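# Push protruding server drives home and latch their levers

## Task

Find each drive in the tower server that is not fully inserted and seat it. A drive counts as seated only when it is pushed all the way in, its front face lines up with the fronts of the two outermost drives, and its lever is closed and latched. Pushing the drive to its stop before closing the lever is allowed. The server is loose on the table. Tilting it more than a little fails the task, and at the end none of its feet may hang past a table edge.

## Robot and tools

Robot: two UR-type arms, left_arm (base near scene y = +0.498) and right_arm (base near y = -0.417, turned about 0.016 rad in yaw). Each carries a sixteen-motor four-finger hand: the right arm a right hand, the left arm its mirror image. Each has a fisheye wrist camera. Fixed cameras are cam_head_left, cam_head_right and cam_high. Each wrist camera is named for its arm: cam_left_wrist and cam_right_wrist.

Frames. The scene frame has its origin at table-top height, midway between the nominal bases. +x points out over the table, +y toward the left arm, +z up. Every arm pose, velocity and offset is in that arm's own base frame. The hand point sits just in front of the palm. Its +z runs along straight fingers toward the tips, +y points out of the palm face, and +x runs across the palm. On the right hand +x points away from the thumb; on the left hand it points toward the thumb. A rigid mast sticks out near the wrist on the palm side and can strike things.

The 48-number row. One flat list covers both arms, and every number lies in [-1, 1]. The order is: left dx, dy, dz, rx, ry, rz; 16 left hand motors; left current_limit and speed; then the same 24 for the right arm. The pose numbers are offsets, not poses. They count from that arm's Hand target at the start of the action or move, in the arm's base axes. Scale: 1.0 means 0.6 m for dx, dy, dz. For rx, ry, rz, which form one rotation vector, 1.0 means 180 degrees. Repeating an offset moves the arm again. All zeros means go back to the current Hand target.

Hand motor order: index_mcp, index_abd, index_pip, index_dip, thumb_cmc, thumb_axl, thumb_mcp, thumb_ipl, middle_mcp, middle_abd, middle_pip, middle_dip, ring_mcp, ring_abd, ring_pip, ring_dip. Each is an absolute goal scaled between the hinge's two stops. Straight values: about -0.75 for _mcp, 0 for _abd, -0.58 for _pip, -0.70 for _dip, and -0.71 for thumb_cmc. +1 curls a finger toward the palm. current_limit maps -1..+1 to 0..550 mA, and speed scales motor rate. The starting values are +0.4 and -0.6. A 0 in a hand slot is a real goal. To keep a hand unchanged, echo its hand_goal, hand_current_limit and hand_speed.

Tools:
- execute_actions(actions, cameras): actions is a list of actions. Each action has up to 15 rows at 1/30 s per row, and a short action repeats its last row. Every row in an action counts from the same start pose. An empty list returns the state plus images.
- move(target, speed, blend, stop_force, zero, blocking, cameras): straight-line paths to the offset row(s) in target, one row or a list of up to 15 rows. Every row in a list counts from the same Hand targets. speed is in m/s, from 0.002 to 3.6, default 0.25. blend is in metres, for corner rounding. stop_force is in newtons, 3 to 120, shared by both arms. It ends an arm's path once the wrist sensor feels that much push against the motion. Use it slowly when approaching a drive. Omit it when backing off a contact. Paths are capped at 10 s, do not avoid obstacles, and do not steer round the arm's own base. Moves with blocking=false return early and cannot be combined with stop_force.
- wait(seconds, 0 to 10); stop() brakes a running move.
- zoom_image(camera, region [x0,y0,x1,y1] in pixels, at most 504 by 504) crops the newest image.
- zero_wrist_force(arm) re-zeros that arm's wrist sensor.
- read_manual gives the licence text only.
- finished_scene(scene) ends the scene for good. The scene number is 1 or 2.

Results give per arm: end_effector_position (m), quaternion and velocities in the base frame, Hand target, and joint positions and torques. They also give Wrist force/torque in the hand point's axes, plus the peak since the last shown reading. Hand fields are hand_goal, hand_measured, hand_current_ma, and hand_state, which reads moving, goal, blocked or overload. The move line reports the ending: done, off_target, moving, held or fault. It also reports limits: paced means the pose was clipped, held means a check withheld steps. done does not prove nothing was touched or moved. MOTOR HOT, HAND FAULT and OVER-TEMPERATURE FAULT lines are warnings.

Behaviour notes. Orientation commands are clipped to 32 degrees from the measured one per step. A hand often settles short of its Hand target, so send the missing distance as an offset. Arms are stiff. Aiming even slightly past a firm surface can trigger a fault stop, which freezes the arm for 10 s. The force fault comes at about 150 N on any part. Contact torque limits are 136 N m on the big joints and 25.4 N m on the wrists. A motor held at 495 mA or more for 5 s shuts off for 10 s. A clearance check keeps the arms apart but is not foolproof, and a collision between the arms can fail the scene.

Avoid: tipping or shoving the loose server, sliding it toward an edge, knocking anything off the table, and fast impacts. Also avoid pressing past contact, and squeezing one hand's fingers with the other. Push drives slowly with a small stop_force, then close each lever gently and confirm alignment in the camera images before ending the scene.

Each tool is called after ">>>" in YAML: its name, and indented under it one key for each argument.

## Session

>>> execute_actions:
  actions: []

Scene clock: 0.00 s.
left_arm: end_effector_position=(+0.5171, -0.2039, +0.2979) hand_goal=(-0.754, +0.000, -0.576, -0.696, -0.714, -0.678, -0.226, -0.168, -0.754, +0.000, -0.576, -0.696, -0.754, +0.000, -0.576, -0.696) hand_measured=(-0.754, +0.000, -0.576, -0.696, -0.714, -0.678, -0.226, -0.168, -0.754, +0.000, -0.576, -0.696, -0.754, +0.000, -0.576, -0.696) hand_current_ma=(+0, +0, +0, +0, +0, +0, +0, +0, +0, +0, +0, +0, +0, +0, +0, +0) hand_state=(goal, goal, goal, goal, goal, goal, goal, goal, goal, goal, goal, goal, goal, goal, goal, goal) hand_current_limit=0.40 hand_speed=-0.60 end_effector_quat_wxyz=(+0.072, -0.422, +0.857, -0.285) | right_arm: end_effector_position=(+0.8186, -0.1228, +0.1506) hand_goal=(-0.754, +0.000, -0.576, -0.696, -0.714, -0.678, -0.226, -0.168, -0.754, +0.000, -0.576, -0.696, -0.754, +0.000, -0.576, -0.696) hand_measured=(-0.754, +0.000, -0.576, -0.696, -0.714, -0.678, -0.226, -0.168, -0.754, +0.000, -0.576, -0.696, -0.754, +0.000, -0.576, -0.696) hand_current_ma=(+0, +0, +0, +0, +0, +0, +0, +0, +0, +0, +0, +0, +0, +0, +0, +0) hand_state=(goal, goal, goal, goal, goal, goal, goal, goal, goal, goal, goal, goal, goal, goal, goal, goal) hand_current_limit=0.40 hand_speed=-0.60 end_effector_quat_wxyz=(-0.130, +0.190, +0.971, -0.068)
Joint positions: left_arm=[3.15 -1.648 -1.736 -0.917 1.124 -2.572] | right_arm=[-0.362 -0.601 0.572 -1.306 -1.748 -1.525]
Joint velocities: within noise
Joint torques (N m): no reading
Wrist force (N): no reading
Wrist torque (N m): no reading
Wrist force, peak (N): no reading
Hand target: left_arm +0.5171, -0.2039, +0.2979; +0.072, -0.422, +0.857, -0.285 | right_arm +0.8186, -0.1228, +0.1506; -0.130, +0.190, +0.971, -0.068

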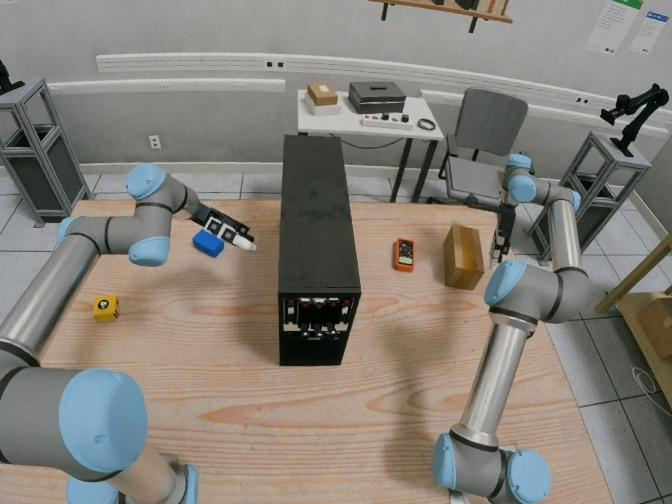

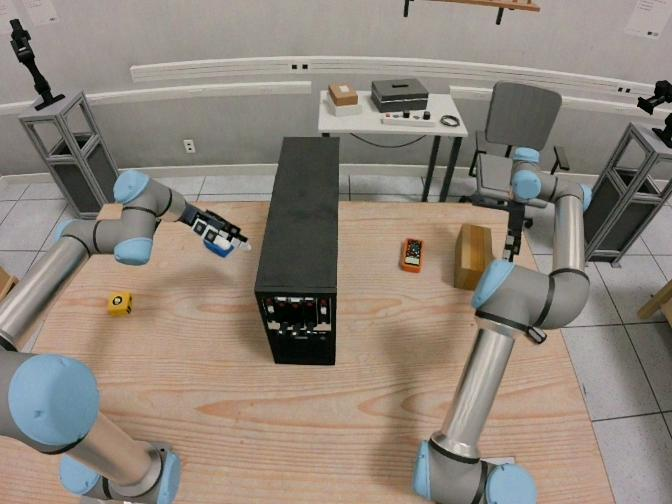

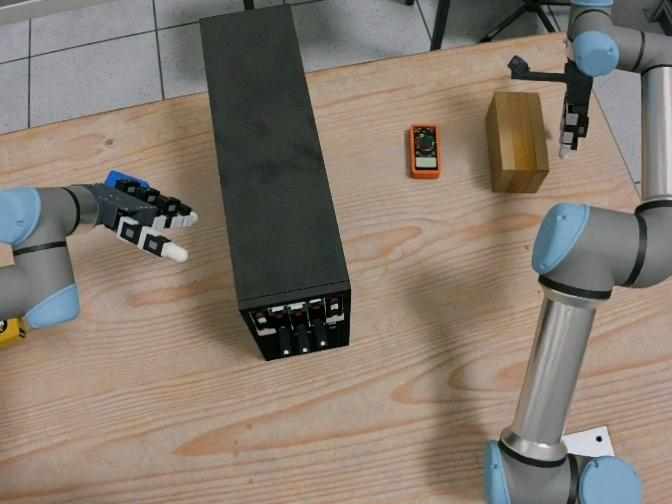

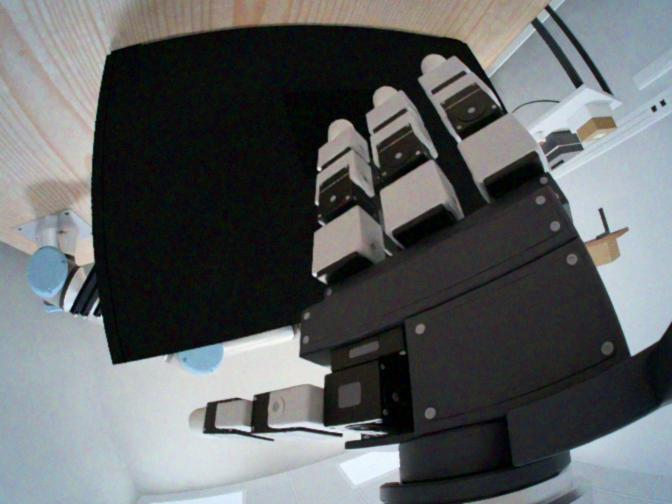

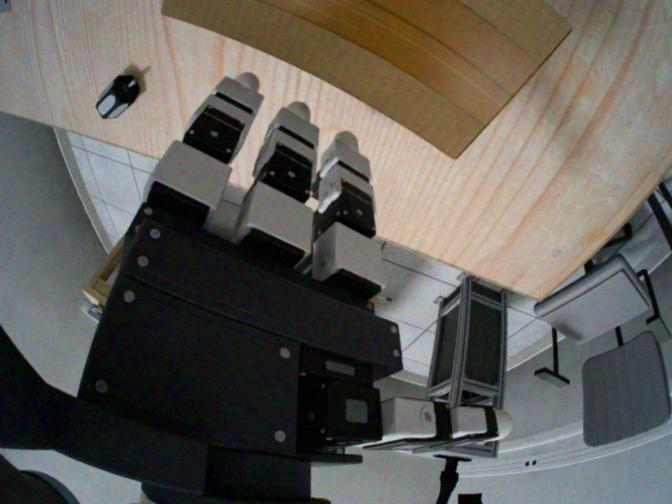

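>>> zoom_image:
  camera: "cam_high"
  region: [220, 270, 370, 380]

>>> zoom_image:
  camera: "cam_head_left"
  region: [260, 270, 380, 370]

>>> zoom_image:
  camera: "cam_head_right"
  region: [240, 270, 360, 370]

Scaled by 3.360 from the camera's 672x504 image, which has a finer 960x720 frame.

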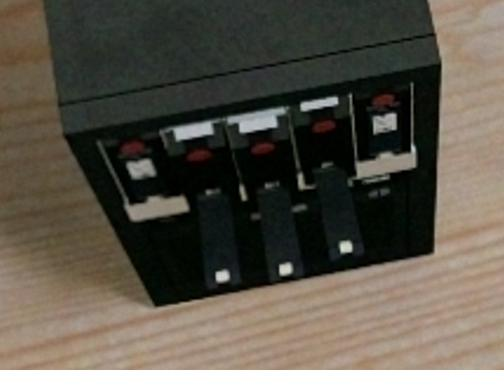

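Scaled by 4.200 from the camera's 672x504 image, which has a finer 960x720 frame.

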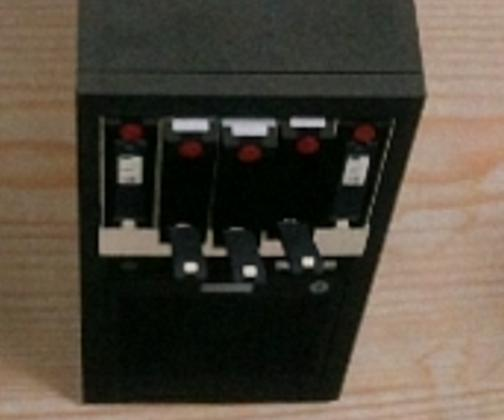

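Scaled by 4.200 from the camera's 672x504 image, which has a finer 960x720 frame.

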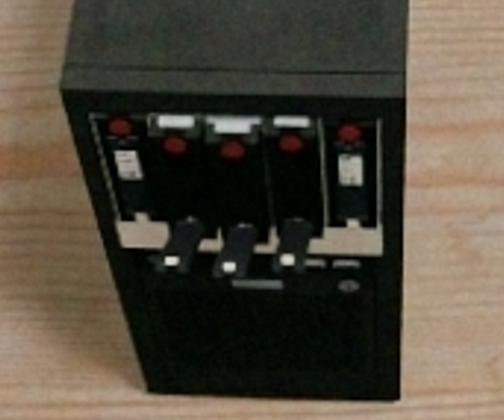

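>>> move:
  target:
    - [0,0,0,0,0,0,-0.754,0,-0.576,-0.696,-0.714,-0.678,-0.226,-0.168,-0.754,0,-0.576,-0.696,-0.754,0,-0.576,-0.696,0.4,-0.6,-0.359,-0.102,0.30,0.022,-0.04,0.066,-0.754,0,-0.576,-0.696,-0.714,-0.678,-0.226,-0.168,-0.754,0,-0.576,-0.696,-0.754,0,-0.576,-0.696,0.4,-0.6]
  speed: 0.25
  cameras: ["cam_head_left","cam_high"]

Scene clock: 236.30 s.
left_arm: end_effector_position=(+0.5171, -0.2039, +0.2979) hand_goal=(-0.754, +0.000, -0.576, -0.696, -0.714, -0.678, -0.226, -0.168, -0.754, +0.000, -0.576, -0.696, -0.754, +0.000, -0.576, -0.696) hand_measured=(-0.750, +0.000, -0.576, -0.696, -0.712, -0.678, -0.224, -0.168, -0.750, +0.000, -0.576, -0.696, -0.750, +0.000, -0.576, -0.696) hand_current_ma=(+6, +0, -1, +0, +3, +1, +3, +0, +8, +0, -1, +0, +6, +0, -1, +0) hand_state=(goal, goal, goal, goal, goal, goal, goal, goal, goal, goal, goal, goal, goal, goal, goal, goal) hand_current_limit=0.40 hand_speed=-0.60 end_effector_quat_wxyz=(+0.072, -0.422, +0.857, -0.285) | right_arm: end_effector_position=(+0.6033, -0.1840, +0.3306) hand_goal=(-0.754, +0.000, -0.576, -0.696, -0.714, -0.678, -0.226, -0.168, -0.754, +0.000, -0.576, -0.696, -0.754, +0.000, -0.576, -0.696) hand_measured=(-0.752, +0.000, -0.576, -0.696, -0.714, -0.678, -0.224, -0.168, -0.752, +0.000, -0.576, -0.696, -0.752, +0.000, -0.576, -0.696) hand_current_ma=(+0, +0, +0, +0, +0, +0, +0, +0, +0, +0, +0, +0, +0, +0, +0, +0) hand_state=(goal, goal, goal, goal, goal, goal, goal, goal, goal, goal, goal, goal, goal, goal, goal, goal) hand_current_limit=0.40 hand_speed=-0.60 end_effector_quat_wxyz=(-0.067, +0.088, +0.993, -0.036)
Joint positions: left_arm=[3.15 -1.648 -1.736 -0.917 1.124 -2.572] | right_arm=[-0.602 -1.226 1.192 -1.454 -1.699 -1.99]
Joint torques (N m): left_arm=[0.35 26.27 23.56 3 -0.99 0.47] | right_arm=[-8.98 -45.54 -12.42 0.17 2.09 -1.85]
Wrist force (N): left_arm=[0.1 -0.1 -0.2] | right_arm=[0.4 0.7 -0.8]
Wrist torque (N m): left_arm=[0.00 -0.02 0.01] | right_arm=[0.15 0.01 0.29]
Wrist force, peak (N): left_arm=[0.2 0.3 -0.3] | right_arm=[1.7 0.0 -1.6]
Hand target: left_arm +0.5171, -0.2039, +0.2979; +0.072, -0.422, +0.857, -0.285 | right_arm +0.6032, -0.1840, +0.3306; -0.067, +0.088, +0.993, -0.036
Off the commanded pose: left_arm 0.000 m, 0 deg | right_arm 0.000 m, 0 deg.
move: done
Images, in order (width x height): cam_head_left 672x504, cam_high 672x504.

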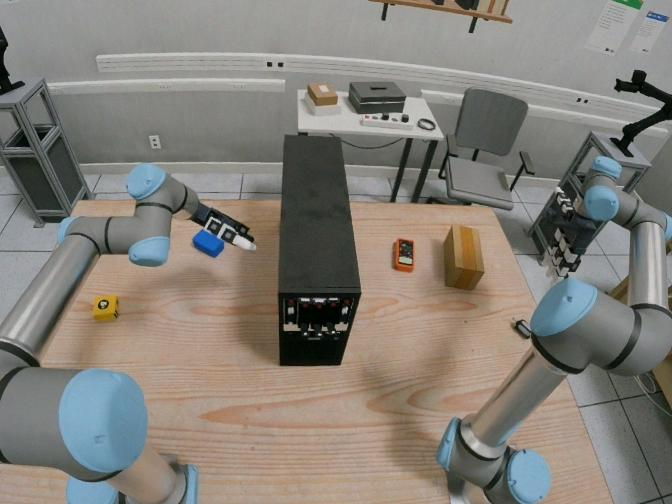

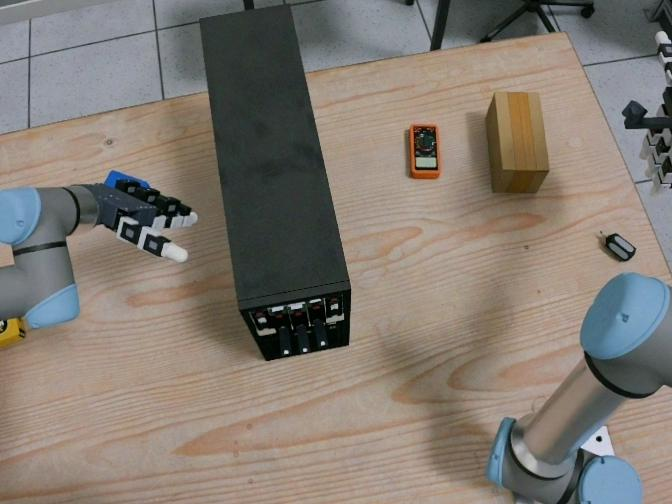

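>>> move:
  target:
    - [0,0,0,0,0,0,-0.754,0,-0.576,-0.696,-0.714,-0.678,-0.226,-0.168,-0.754,0,-0.576,-0.696,-0.754,0,-0.576,-0.696,0.4,-0.6,-0.685,0.595,0.082,0.0236,-0.0424,0.0664,0.55,0,0.08,-0.4,-0.714,-0.678,-0.226,-0.168,0.55,0,0.08,-0.4,0.55,0,0.08,-0.4,0.4,0.0]
  speed: 0.3
  cameras: ["cam_head_left","cam_high","cam_right_wrist"]

Scene clock: 250.37 s.
left_arm: end_effector_position=(+0.5171, -0.2039, +0.2979) hand_goal=(-0.754, +0.000, -0.576, -0.696, -0.714, -0.678, -0.226, -0.168, -0.754, +0.000, -0.576, -0.696, -0.754, +0.000, -0.576, -0.696) hand_measured=(-0.750, +0.000, -0.576, -0.696, -0.712, -0.678, -0.224, -0.168, -0.750, +0.000, -0.576, -0.696, -0.750, +0.000, -0.576, -0.696) hand_current_ma=(+6, +0, -1, +0, +3, +1, +3, +0, +8, +0, -1, +0, +6, +0, -1, +0) hand_state=(goal, goal, goal, goal, goal, goal, goal, goal, goal, goal, goal, goal, goal, goal, goal, goal) hand_current_limit=0.40 hand_speed=-0.60 end_effector_quat_wxyz=(+0.072, -0.422, +0.857, -0.285) | right_arm: end_effector_position=(+0.1922, +0.1730, +0.3798) hand_goal=(+0.550, +0.000, +0.080, -0.400, -0.714, -0.678, -0.226, -0.168, +0.550, +0.000, +0.080, -0.400, +0.550, +0.000, +0.080, -0.400) hand_measured=(+0.530, +0.000, +0.074, -0.404, -0.714, -0.678, -0.224, -0.168, +0.530, +0.000, +0.074, -0.402, +0.528, +0.000, +0.076, -0.404) hand_current_ma=(-13, +0, -1, +0, +0, +0, +0, +0, -12, +0, -1, +0, -14, +0, -1, +0) hand_state=(blocked, goal, goal, goal, goal, goal, goal, goal, goal, goal, goal, goal, blocked, goal, goal, goal) hand_current_limit=0.40 hand_speed=0.00 end_effector_quat_wxyz=(+0.000, -0.016, +1.000, +0.000)
Joint positions: left_arm=[3.15 -1.648 -1.736 -0.917 1.124 -2.572] | right_arm=[-0.293 -2.411 1.981 -1.141 -1.571 -1.895]
Joint torques (N m): left_arm=[1.75 27.7 24.37 2.96 -0.78 0.32] | right_arm=[9.59 4.04 -27.34 -0.19 -2.16 1.99]
Wrist force (N): left_arm=[0.0 0.2 0.0] | right_arm=[0.1 0.0 -0.6]
Wrist torque (N m): left_arm=[0.02 0.00 0.00] | right_arm=[0.19 0.07 -0.03]
Wrist force, peak (N): left_arm=[-0.3 0.2 -0.2] | right_arm=[1.2 1.2 -0.8]
Hand target: left_arm +0.5171, -0.2039, +0.2979; +0.072, -0.422, +0.857, -0.285 | right_arm +0.1922, +0.1730, +0.3798; +0.000, -0.016, +1.000, +0.000
Off the commanded pose: left_arm 0.000 m, 0 deg | right_arm 0.000 m, 0 deg.
move: done
camera_calibration:
cam_right_wrist: T_world_to_cam=[[0.794059, 0.607578, 0.017891, -0.229211], [0.393481, -0.536239, 0.74674, -0.315653], [0.463296, -0.585915, -0.664876, 0.388243], [0, 0, 0, 1]] pos_world=[0.126339, 0.197475, 0.497945]
Images, in order (width x height): cam_head_left 672x504, cam_high 672x504, cam_right_wrist 672x504.

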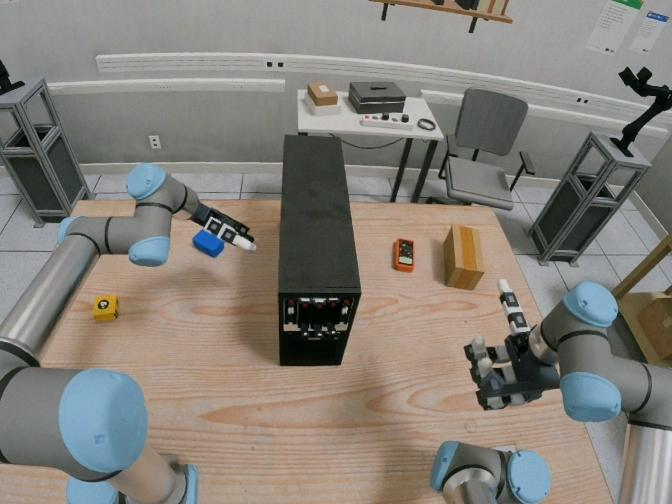

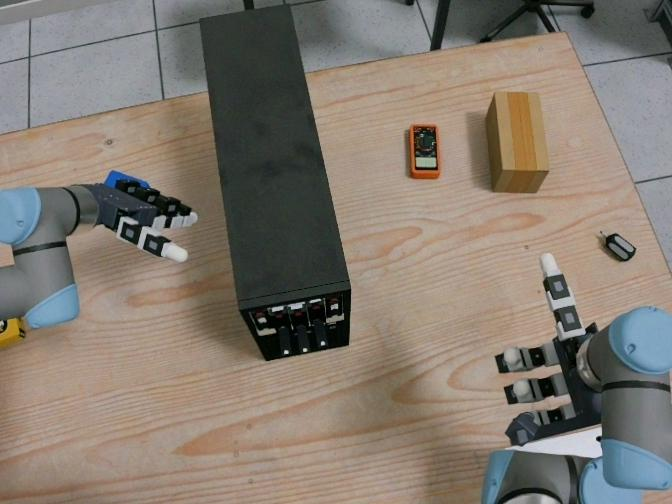

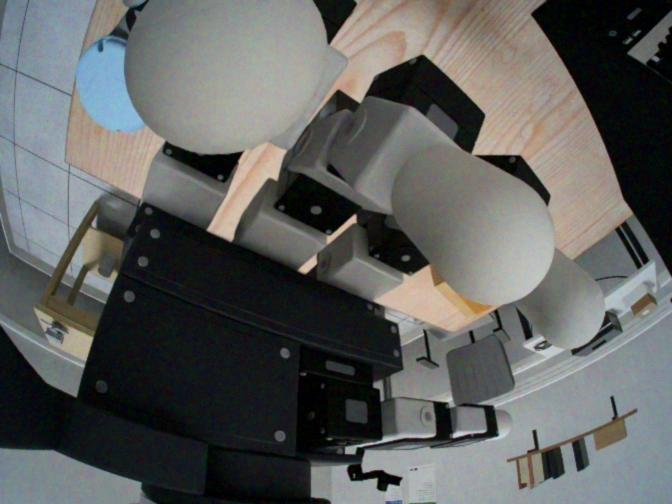

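>>> move:
  target:
    - [0,0,0,0,0,0,-0.754,0,-0.576,-0.696,-0.714,-0.678,-0.226,-0.168,-0.754,0,-0.576,-0.696,-0.754,0,-0.576,-0.696,0.4,-0.6,0.009,0.734,0.034,0,0,0,0.753,0,0.518,-0.55,-0.714,-0.678,-0.226,-0.168,0.753,0,0.518,-0.55,0.753,0,0.518,-0.55,0.4,0.0]
  speed: 0.25
  cameras: ["cam_head_left","cam_high","cam_right_wrist","cam_left_wrist"]

Scene clock: 289.87 s.
left_arm: end_effector_position=(+0.5171, -0.2039, +0.2979) hand_goal=(-0.754, +0.000, -0.576, -0.696, -0.714, -0.678, -0.226, -0.168, -0.754, +0.000, -0.576, -0.696, -0.754, +0.000, -0.576, -0.696) hand_measured=(-0.750, +0.000, -0.576, -0.696, -0.712, -0.678, -0.224, -0.168, -0.750, +0.000, -0.576, -0.696, -0.750, +0.000, -0.576, -0.696) hand_current_ma=(+6, +0, -1, +0, +3, +1, +3, +0, +8, +0, -1, +0, +6, +0, -1, +0) hand_state=(goal, goal, goal, goal, goal, goal, goal, goal, goal, goal, goal, goal, goal, goal, goal, goal) hand_current_limit=0.40 hand_speed=-0.60 end_effector_quat_wxyz=(+0.072, -0.422, +0.857, -0.285) | right_arm: end_effector_position=(+0.1976, +0.6134, +0.4002) hand_goal=(+0.752, +0.000, +0.518, -0.550, -0.714, -0.678, -0.226, -0.168, +0.752, +0.000, +0.518, -0.550, +0.752, +0.000, +0.518, -0.550) hand_measured=(+0.736, +0.000, +0.516, -0.548, -0.714, -0.678, -0.224, -0.168, +0.736, +0.000, +0.516, -0.548, +0.706, -0.010, +0.490, -0.556) hand_current_ma=(-9, +0, +0, +0, +0, +0, +0, +0, -8, +0, +0, +0, -55, -3, -20, -1) hand_state=(goal, goal, goal, goal, goal, goal, goal, goal, goal, goal, goal, goal, blocked, goal, blocked, goal) hand_current_limit=0.40 hand_speed=0.00 end_effector_quat_wxyz=(+0.000, -0.016, +1.000, +0.000)
Joint positions: left_arm=[3.15 -1.648 -1.736 -0.917 1.124 -2.572] | right_arm=[1.004 -1.45 1.333 -1.454 -1.57 -0.599]
Joint torques (N m): left_arm=[0.98 26.38 23.95 2.8 -0.56 0.16] | right_arm=[9.84 -20.92 -29.69 -0.29 -2.18 1.55]
Wrist force (N): left_arm=[-0.1 0.2 0.0] | right_arm=[0.1 0.9 -1.0]
Wrist torque (N m): left_arm=[0.03 0.01 -0.01] | right_arm=[0.32 0.07 0.10]
Wrist force, peak (N): left_arm=[0.0 0.4 -0.2] | right_arm=[-0.2 2.2 -1.1]
Hand target: left_arm +0.5171, -0.2039, +0.2979; +0.072, -0.422, +0.857, -0.285 | right_arm +0.1976, +0.6134, +0.4002; +0.000, -0.016, +1.000, +0.000
Off the commanded pose: left_arm 0.000 m, 0 deg | right_arm 0.000 m, 0 deg.
move: done
camera_calibration:
cam_right_wrist: T_world_to_cam=[[0.794058, 0.607578, 0.0178907, -0.501361], [0.393481, -0.536239, 0.74674, -0.0968129], [0.463296, -0.585915, -0.664876, 0.657388], [0, 0, 0, 1]] pos_world=[0.131639, 0.637875, 0.518345]
Images, in order (width x height): cam_head_left 672x504, cam_high 672x504, cam_left_wrist 672x504, cam_right_wrist 672x504.

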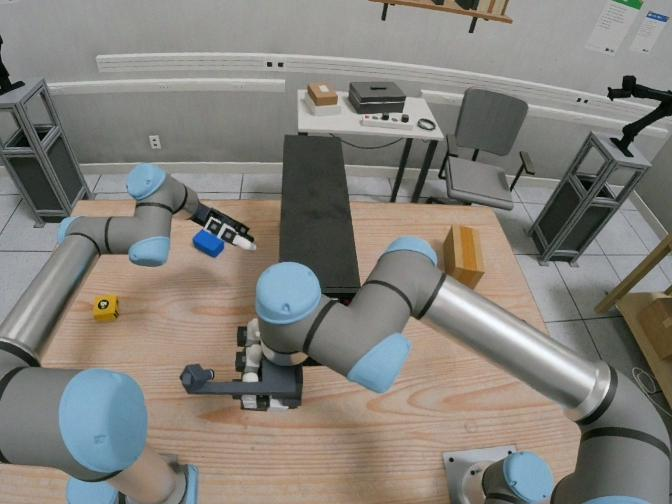

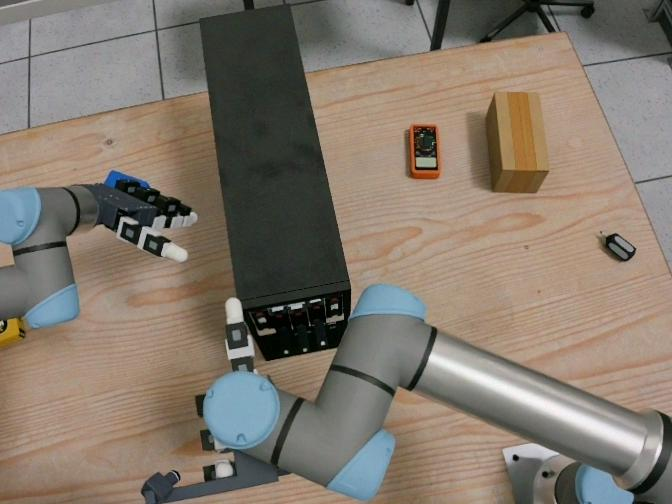

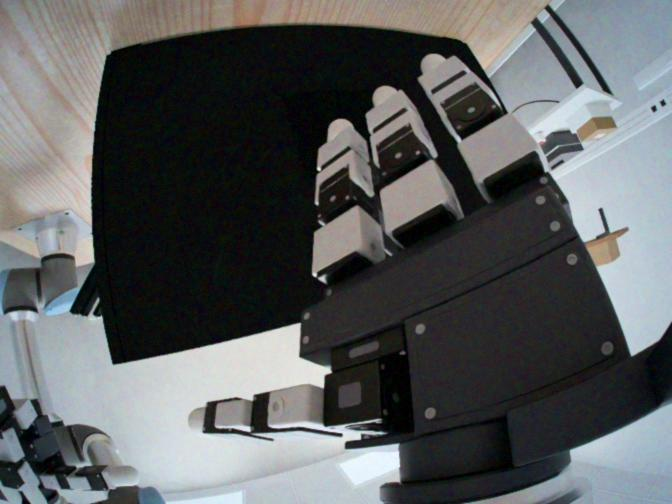

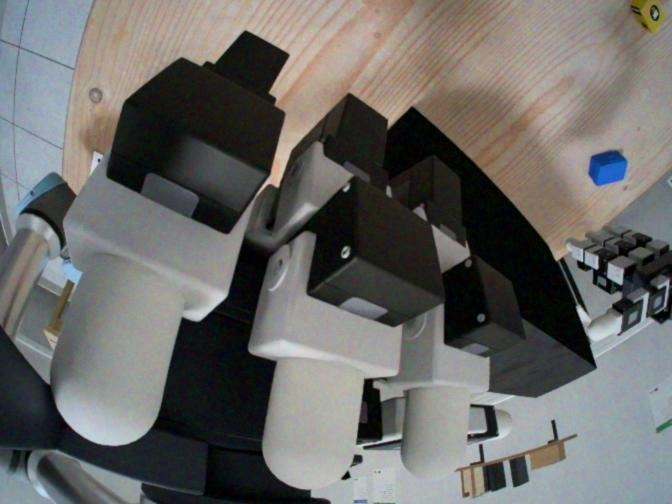

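>>> move:
  target:
    - [0,0,0,0,0,0,-0.754,0,-0.576,-0.696,-0.714,-0.678,-0.226,-0.168,-0.754,0,-0.576,-0.696,-0.754,0,-0.576,-0.696,0.4,-0.6,0,0,0,0,0,0,-0.754,0,-0.576,-0.696,-0.714,-0.678,-0.226,-0.168,-0.754,0,-0.576,-0.696,-0.754,0,-0.576,-0.696,0.4,0.0]
  speed: 0.25
  cameras: ["cam_right_wrist"]

>>> zoom_image:
  camera: "cam_right_wrist"
  region: [330, 130, 560, 330]

Scene clock: 322.27 s.
left_arm: end_effector_position=(+0.5171, -0.2039, +0.2979) hand_goal=(-0.754, +0.000, -0.576, -0.696, -0.714, -0.678, -0.226, -0.168, -0.754, +0.000, -0.576, -0.696, -0.754, +0.000, -0.576, -0.696) hand_measured=(-0.750, +0.000, -0.576, -0.696, -0.712, -0.678, -0.224, -0.168, -0.750, +0.000, -0.576, -0.696, -0.750, +0.000, -0.576, -0.696) hand_current_ma=(+6, +0, -1, +0, +3, +1, +3, +0, +8, +0, -1, +0, +6, +0, -1, +0) hand_state=(goal, goal, goal, goal, goal, goal, goal, goal, goal, goal, goal, goal, goal, goal, goal, goal) hand_current_limit=0.40 hand_speed=-0.60 end_effector_quat_wxyz=(+0.072, -0.422, +0.857, -0.285) | right_arm: end_effector_position=(+0.1976, +0.6134, +0.4002) hand_goal=(-0.754, +0.000, -0.576, -0.696, -0.714, -0.678, -0.226, -0.168, -0.754, +0.000, -0.576, -0.696, -0.754, +0.000, -0.576, -0.696) hand_measured=(-0.750, +0.000, -0.574, -0.694, -0.714, -0.678, -0.224, -0.168, -0.750, +0.000, -0.574, -0.694, -0.750, -0.004, -0.574, -0.694) hand_current_ma=(+0, +0, +0, +0, +0, +0, +0, +0, +0, +0, +0, +0, +0, +0, +0, +0) hand_state=(goal, goal, goal, goal, goal, goal, goal, goal, goal, goal, goal, goal, goal, goal, goal, goal) hand_current_limit=0.40 hand_speed=0.00 end_effector_quat_wxyz=(+0.000, -0.016, +1.000, +0.000)
Joint positions: left_arm=[3.15 -1.648 -1.736 -0.917 1.124 -2.572] | right_arm=[1.004 -1.449 1.333 -1.454 -1.57 -0.599]
Joint torques (N m): left_arm=[-1.05 28.01 22.28 2.87 -0.62 0.12] | right_arm=[9.16 -21.32 -28.42 -1.42 -1.85 1.85]
Wrist force (N): left_arm=[0.0 0.1 -0.1] | right_arm=[0.1 0.8 -0.7]
Wrist torque (N m): left_arm=[0.02 -0.01 0.00] | right_arm=[0.13 0.07 0.11]
Wrist force, peak (N): left_arm=[0.0 0.4 -0.1] | right_arm=[0.2 1.3 -1.4]
Hand target: left_arm +0.5171, -0.2039, +0.2979; +0.072, -0.422, +0.857, -0.285 | right_arm +0.1976, +0.6134, +0.4002; +0.000, -0.016, +1.000, +0.000
Off the commanded pose: left_arm 0.000 m, 0 deg | right_arm 0.000 m, 0 deg.
move: done
camera_calibration:
cam_right_wrist: T_world_to_cam=[[0.794033, 0.607612, 0.0178456, -0.501356], [0.393496, -0.536157, 0.746791, -0.0968931], [0.463327, -0.585955, -0.664819, 0.65738], [0, 0, 0, 1]] pos_world=[0.131639, 0.637875, 0.518345]
Images, in order (width x height): cam_right_wrist 672x504.

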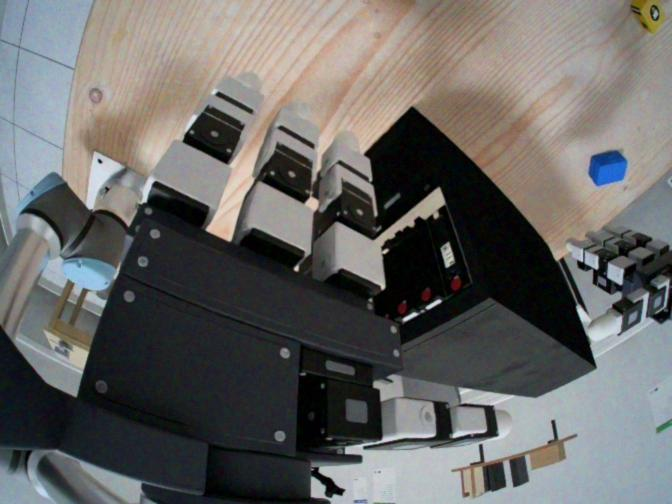

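Scaled by 2.191 from the camera's 672x504 image, which has a finer 960x720 frame.

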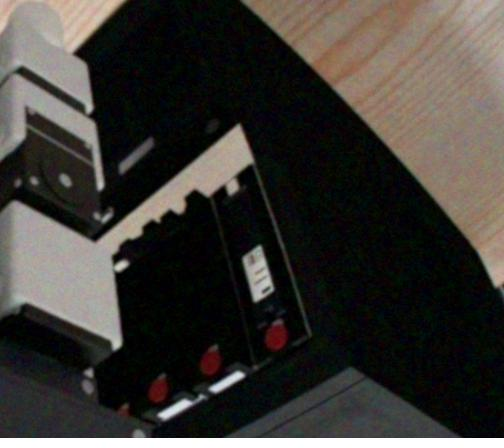

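>>> execute_actions:
  actions: []

>>> zoom_image:
  camera: "cam_left_wrist"
  region: [20, 220, 200, 400]

>>> zoom_image:
  camera: "cam_high"
  region: [210, 260, 370, 380]

Scene clock: 405.00 s.
left_arm: end_effector_position=(+0.5171, -0.2039, +0.2979) hand_goal=(-0.754, +0.000, -0.576, -0.696, -0.714, -0.678, -0.226, -0.168, -0.754, +0.000, -0.576, -0.696, -0.754, +0.000, -0.576, -0.696) hand_measured=(-0.750, +0.000, -0.576, -0.696, -0.712, -0.678, -0.224, -0.168, -0.750, +0.000, -0.576, -0.696, -0.750, +0.000, -0.576, -0.696) hand_current_ma=(+6, +0, -1, +0, +3, +1, +3, +0, +8, +0, -1, +0, +6, +0, -1, +0) hand_state=(goal, goal, goal, goal, goal, goal, goal, goal, goal, goal, goal, goal, goal, goal, goal, goal) hand_current_limit=0.40 hand_speed=-0.60 end_effector_quat_wxyz=(+0.072, -0.422, +0.857, -0.285) | right_arm: end_effector_position=(+0.1976, +0.6134, +0.4002) hand_goal=(-0.754, +0.000, -0.576, -0.696, -0.714, -0.678, -0.226, -0.168, -0.754, +0.000, -0.576, -0.696, -0.754, +0.000, -0.576, -0.696) hand_measured=(-0.750, +0.000, -0.574, -0.694, -0.714, -0.678, -0.224, -0.168, -0.750, +0.000, -0.574, -0.694, -0.750, -0.004, -0.574, -0.694) hand_current_ma=(+0, +0, +0, +0, +0, +0, +0, +0, +0, +0, +0, +0, +0, +0, +0, +0) hand_state=(goal, goal, goal, goal, goal, goal, goal, goal, goal, goal, goal, goal, goal, goal, goal, goal) hand_current_limit=0.40 hand_speed=0.00 end_effector_quat_wxyz=(+0.000, -0.016, +1.000, +0.000)
Joint positions: left_arm=[3.15 -1.648 -1.736 -0.917 1.124 -2.572] | right_arm=[1.004 -1.449 1.333 -1.454 -1.57 -0.599]
Joint velocities: within noise
Joint torques (N m): left_arm=[-0.41 26.22 22.55 2.61 -0.54 0.1] | right_arm=[8.13 -24.36 -22.74 -5.07 0.34 1.59]
Wrist force (N): left_arm=[0.1 0.0 -0.1] | right_arm=[0.4 0.8 -1.0]
Wrist torque (N m): left_arm=[0.01 -0.01 0.01] | right_arm=[0.16 0.03 0.12]
Wrist force, peak (N): left_arm=[-0.2 0.0 -0.4] | right_arm=[0.0 0.9 -1.2]
Hand target: left_arm +0.5171, -0.2039, +0.2979; +0.072, -0.422, +0.857, -0.285 | right_arm +0.1976, +0.6134, +0.4002; +0.000, -0.016, +1.000, +0.000
Off the commanded pose: left_arm 0.000 m, 0 deg | right_arm 0.000 m, 0 deg.
camera_calibration:
cam_right_wrist: T_world_to_cam=[[0.794034, 0.607611, 0.0178443, -0.501355], [0.39353, -0.536201, 0.746741, -0.096844], [0.463296, -0.585916, -0.664875, 0.657388], [0, 0, 0, 1]] pos_world=[0.131639, 0.637875, 0.518345]

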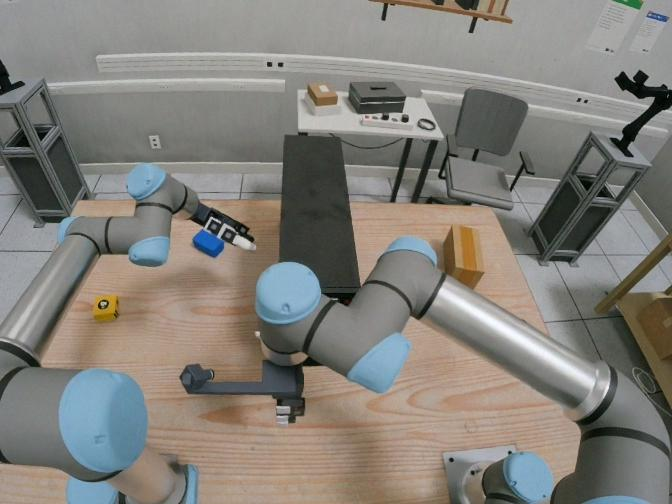

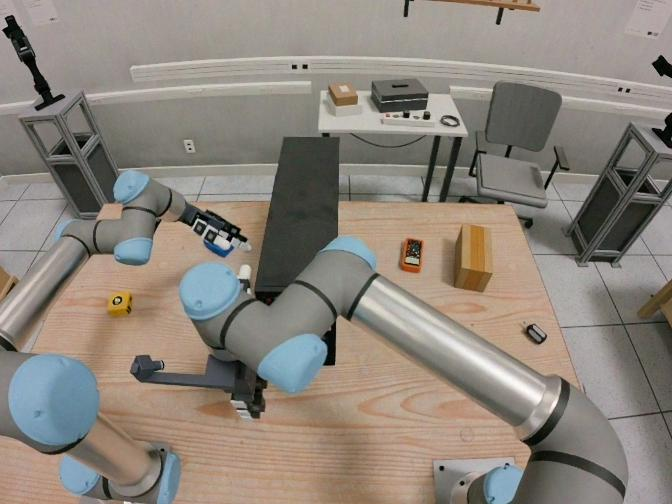

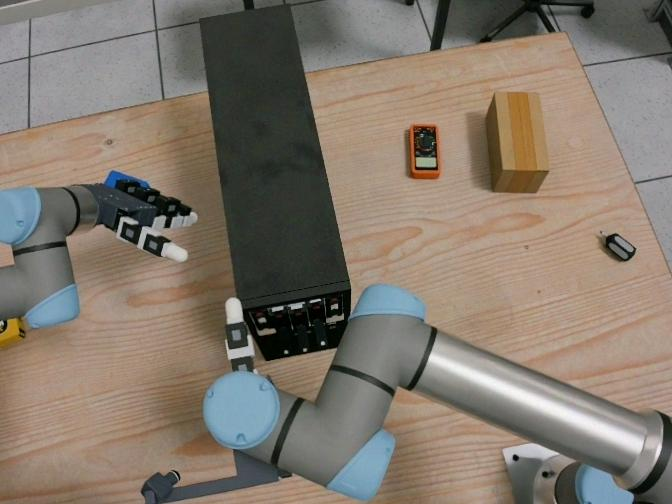

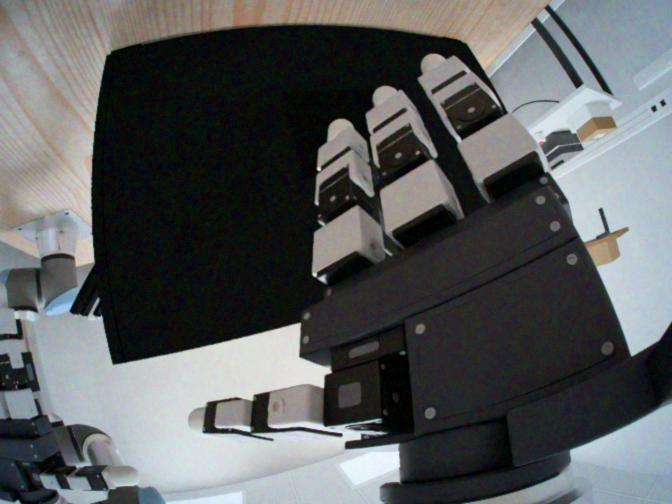

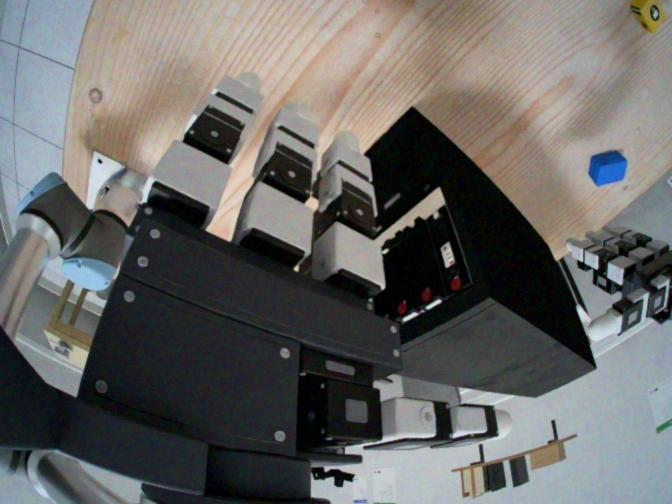

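Scaled by 2.800 from the camera's 672x504 image, which has a finer 960x720 frame.

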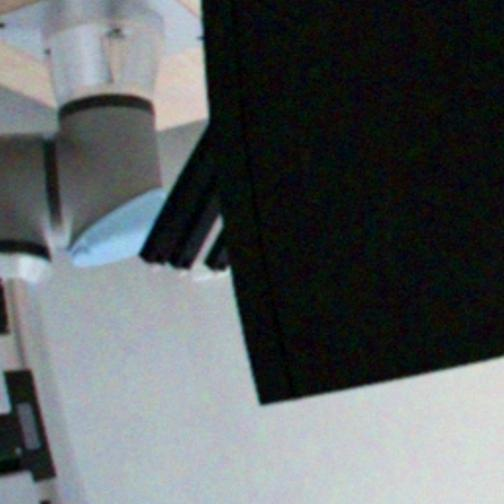

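Scaled by 3.150 from the camera's 672x504 image, which has a finer 960x720 frame.

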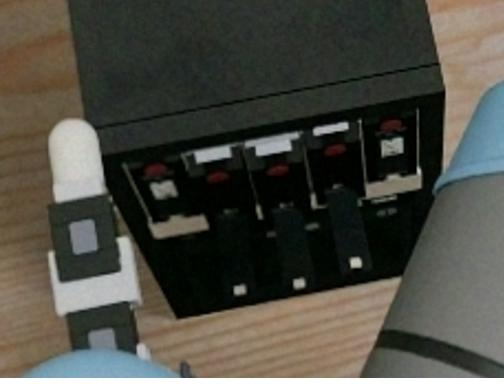

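>>> move:
  target:
    - [0,0,0,0,0,0,-0.754,0,-0.576,-0.696,-0.714,-0.678,-0.226,-0.168,-0.754,0,-0.576,-0.696,-0.754,0,-0.576,-0.696,0.4,-0.6,-0.112,-0.147,0,0,0,0,-0.754,0,-0.576,-0.696,-0.714,-0.678,-0.226,-0.168,-0.754,0,-0.576,-0.696,-0.754,0,-0.576,-0.696,0.4,0.0]
    - [0,0,0,0,0,0,-0.754,0,-0.576,-0.696,-0.714,-0.678,-0.226,-0.168,-0.754,0,-0.576,-0.696,-0.754,0,-0.576,-0.696,0.4,-0.6,-0.112,-0.147,-0.4,0,0,0,-0.754,0,-0.576,-0.696,-0.714,-0.678,-0.226,-0.168,-0.754,0,-0.576,-0.696,-0.754,0,-0.576,-0.696,0.4,0.0]
  speed: 0.2
  blend: 0.02
  cameras: ["all"]

>>> zoom_image:
  camera: "cam_high"
  region: [210, 260, 370, 380]

>>> zoom_image:
  camera: "cam_right_wrist"
  region: [370, 230, 600, 430]

>>> zoom_image:
  camera: "cam_left_wrist"
  region: [20, 220, 200, 400]

Scene clock: 446.47 s.
left_arm: end_effector_position=(+0.5171, -0.2039, +0.2979) hand_goal=(-0.754, +0.000, -0.576, -0.696, -0.714, -0.678, -0.226, -0.168, -0.754, +0.000, -0.576, -0.696, -0.754, +0.000, -0.576, -0.696) hand_measured=(-0.750, +0.000, -0.576, -0.696, -0.712, -0.678, -0.224, -0.168, -0.750, +0.000, -0.576, -0.696, -0.750, +0.000, -0.576, -0.696) hand_current_ma=(+6, +0, -1, +0, +3, +1, +3, +0, +8, +0, -1, +0, +6, +0, -1, +0) hand_state=(goal, goal, goal, goal, goal, goal, goal, goal, goal, goal, goal, goal, goal, goal, goal, goal) hand_current_limit=0.40 hand_speed=-0.60 end_effector_quat_wxyz=(+0.072, -0.422, +0.857, -0.285) | right_arm: end_effector_position=(+0.1304, +0.5252, +0.1603) hand_goal=(-0.754, +0.000, -0.576, -0.696, -0.714, -0.678, -0.226, -0.168, -0.754, +0.000, -0.576, -0.696, -0.754, +0.000, -0.576, -0.696) hand_measured=(-0.750, +0.000, -0.574, -0.694, -0.714, -0.678, -0.224, -0.168, -0.750, +0.000, -0.574, -0.694, -0.750, -0.004, -0.574, -0.694) hand_current_ma=(+0, +0, +0, +0, +0, +0, +1, +0, +0, +0, +0, +0, +0, +0, +0, +0) hand_state=(goal, goal, goal, goal, goal, goal, goal, goal, goal, goal, goal, goal, goal, goal, goal, goal) hand_current_limit=0.40 hand_speed=0.00 end_effector_quat_wxyz=(+0.000, -0.016, +1.000, +0.000)
Joint positions: left_arm=[3.15 -1.648 -1.736 -0.917 1.124 -2.572] | right_arm=[1.026 -1.583 2.111 -2.098 -1.57 -0.577]
Joint torques (N m): left_arm=[0.54 25.47 23.11 2.79 -0.46 0.19] | right_arm=[9.22 -11.63 -11.85 -5.39 1.96 1.46]
Wrist force (N): left_arm=[0.1 0.1 0.2] | right_arm=[0.0 0.4 -0.6]
Wrist torque (N m): left_arm=[0.00 -0.01 0.01] | right_arm=[0.04 0.13 0.10]
Wrist force, peak (N): left_arm=[0.3 0.3 -0.1] | right_arm=[-0.8 1.9 -0.8]
Hand target: left_arm +0.5171, -0.2039, +0.2979; +0.072, -0.422, +0.857, -0.285 | right_arm +0.1304, +0.5252, +0.1602; +0.000, -0.016, +1.000, +0.000
Off the commanded pose: left_arm 0.000 m, 0 deg | right_arm 0.000 m, 0 deg.
move: done
camera_calibration:
cam_right_wrist: T_world_to_cam=[[0.794033, 0.607612, 0.0178456, -0.390123], [0.393496, -0.536157, 0.746791, 0.0614905], [0.463327, -0.585955, -0.664819, 0.477278], [0, 0, 0, 1]] pos_world=[0.0644386, 0.549675, 0.278345]

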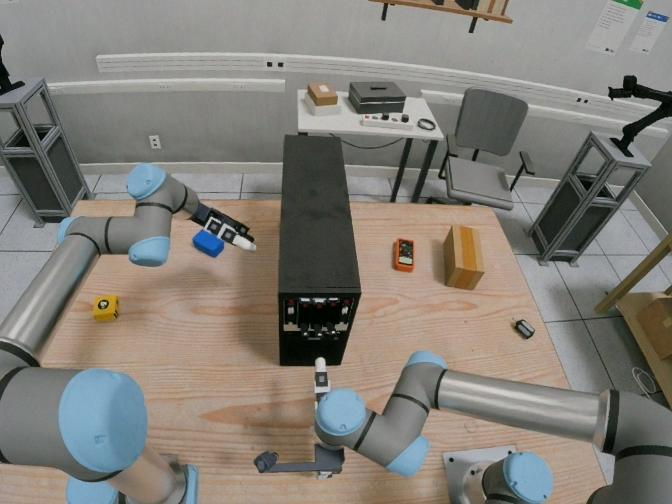

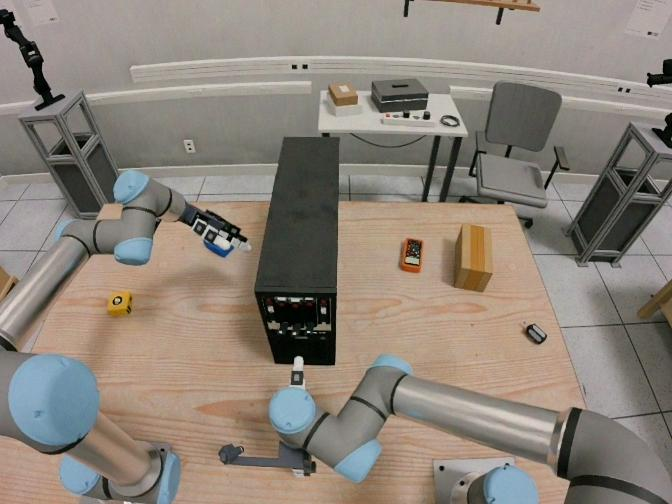

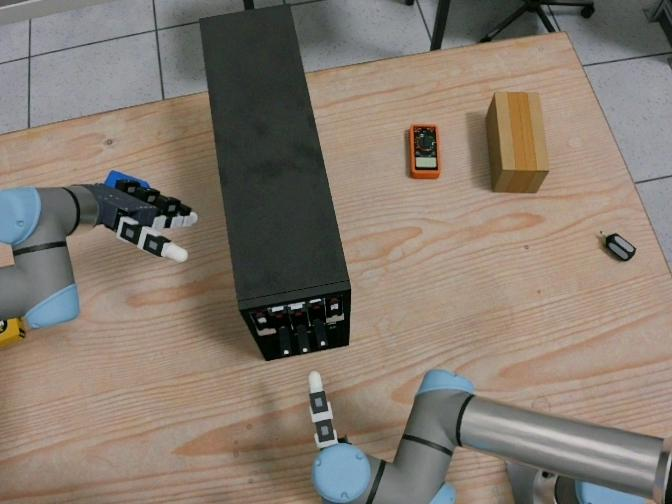

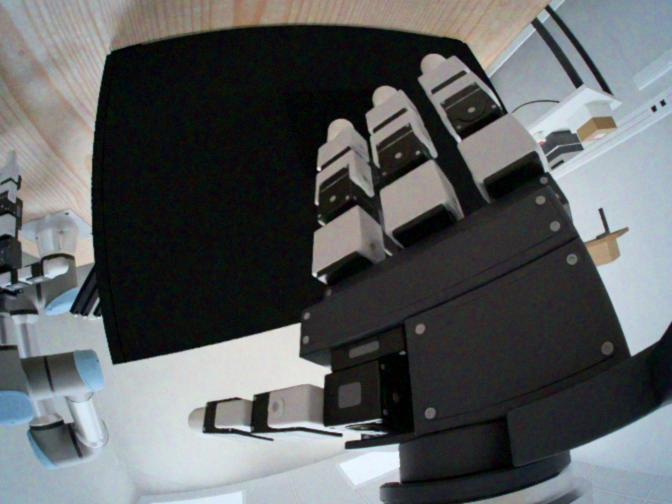

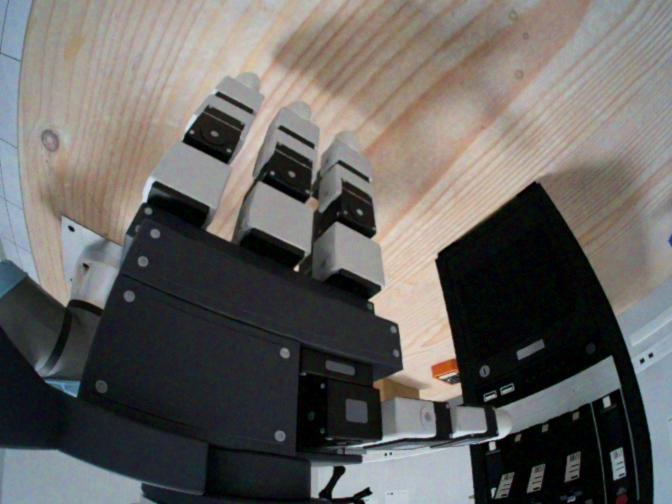

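Scaled by 3.150 from the camera's 672x504 image, which has a finer 960x720 frame.

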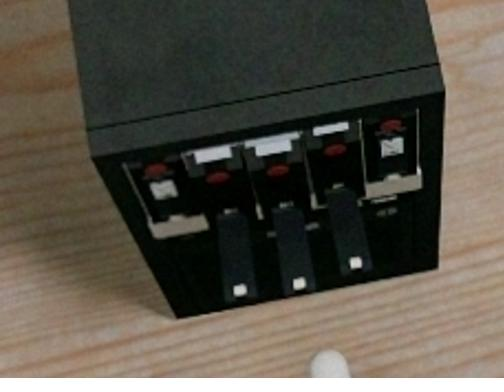

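Scaled by 2.191 from the camera's 672x504 image, which has a finer 960x720 frame.

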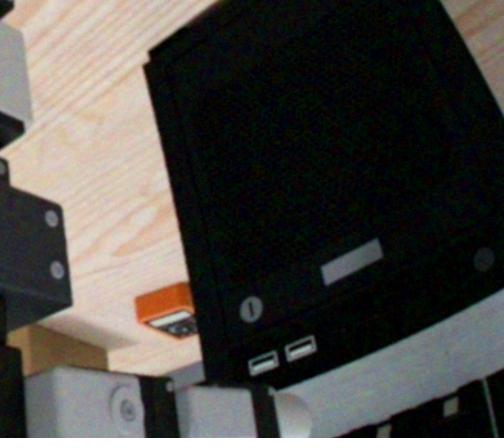

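Scaled by 2.800 from the camera's 672x504 image, which has a finer 960x720 frame.

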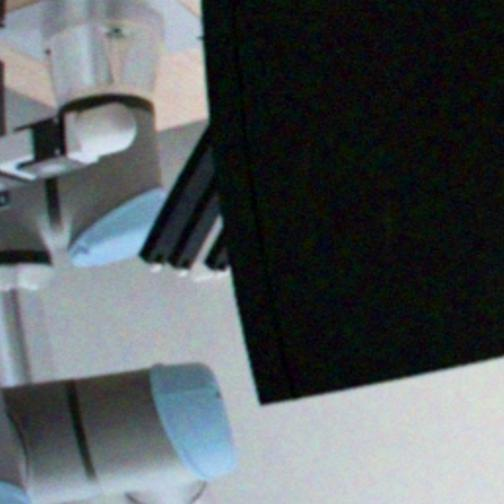

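>>> zoom_image:
  camera: "cam_right_wrist"
  region: [460, 340, 672, 504]

>>> zoom_image:
  camera: "cam_head_right"
  region: [240, 270, 360, 370]

>>> zoom_image:
  camera: "cam_high"
  region: [220, 280, 360, 400]

Scaled by 2.377 from the camera's 672x504 image, which has a finer 960x720 frame.

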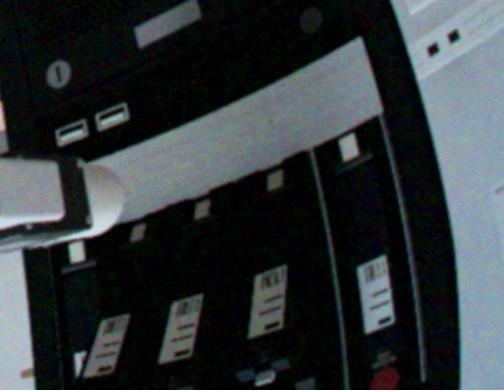

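Scaled by 4.200 from the camera's 672x504 image, which has a finer 960x720 frame.

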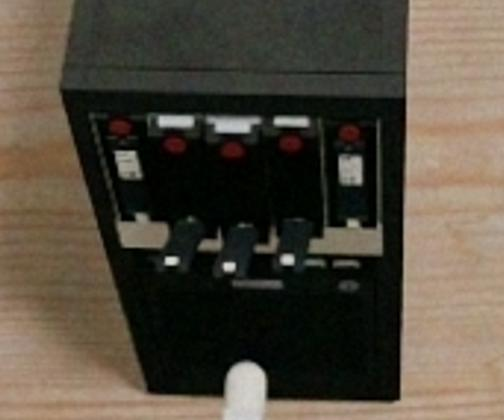

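Scaled by 3.600 from the camera's 672x504 image, which has a finer 960x720 frame.

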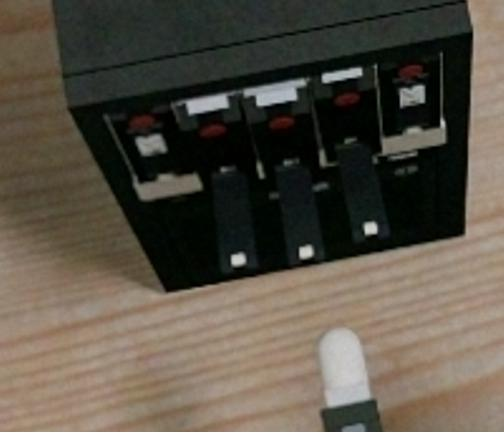

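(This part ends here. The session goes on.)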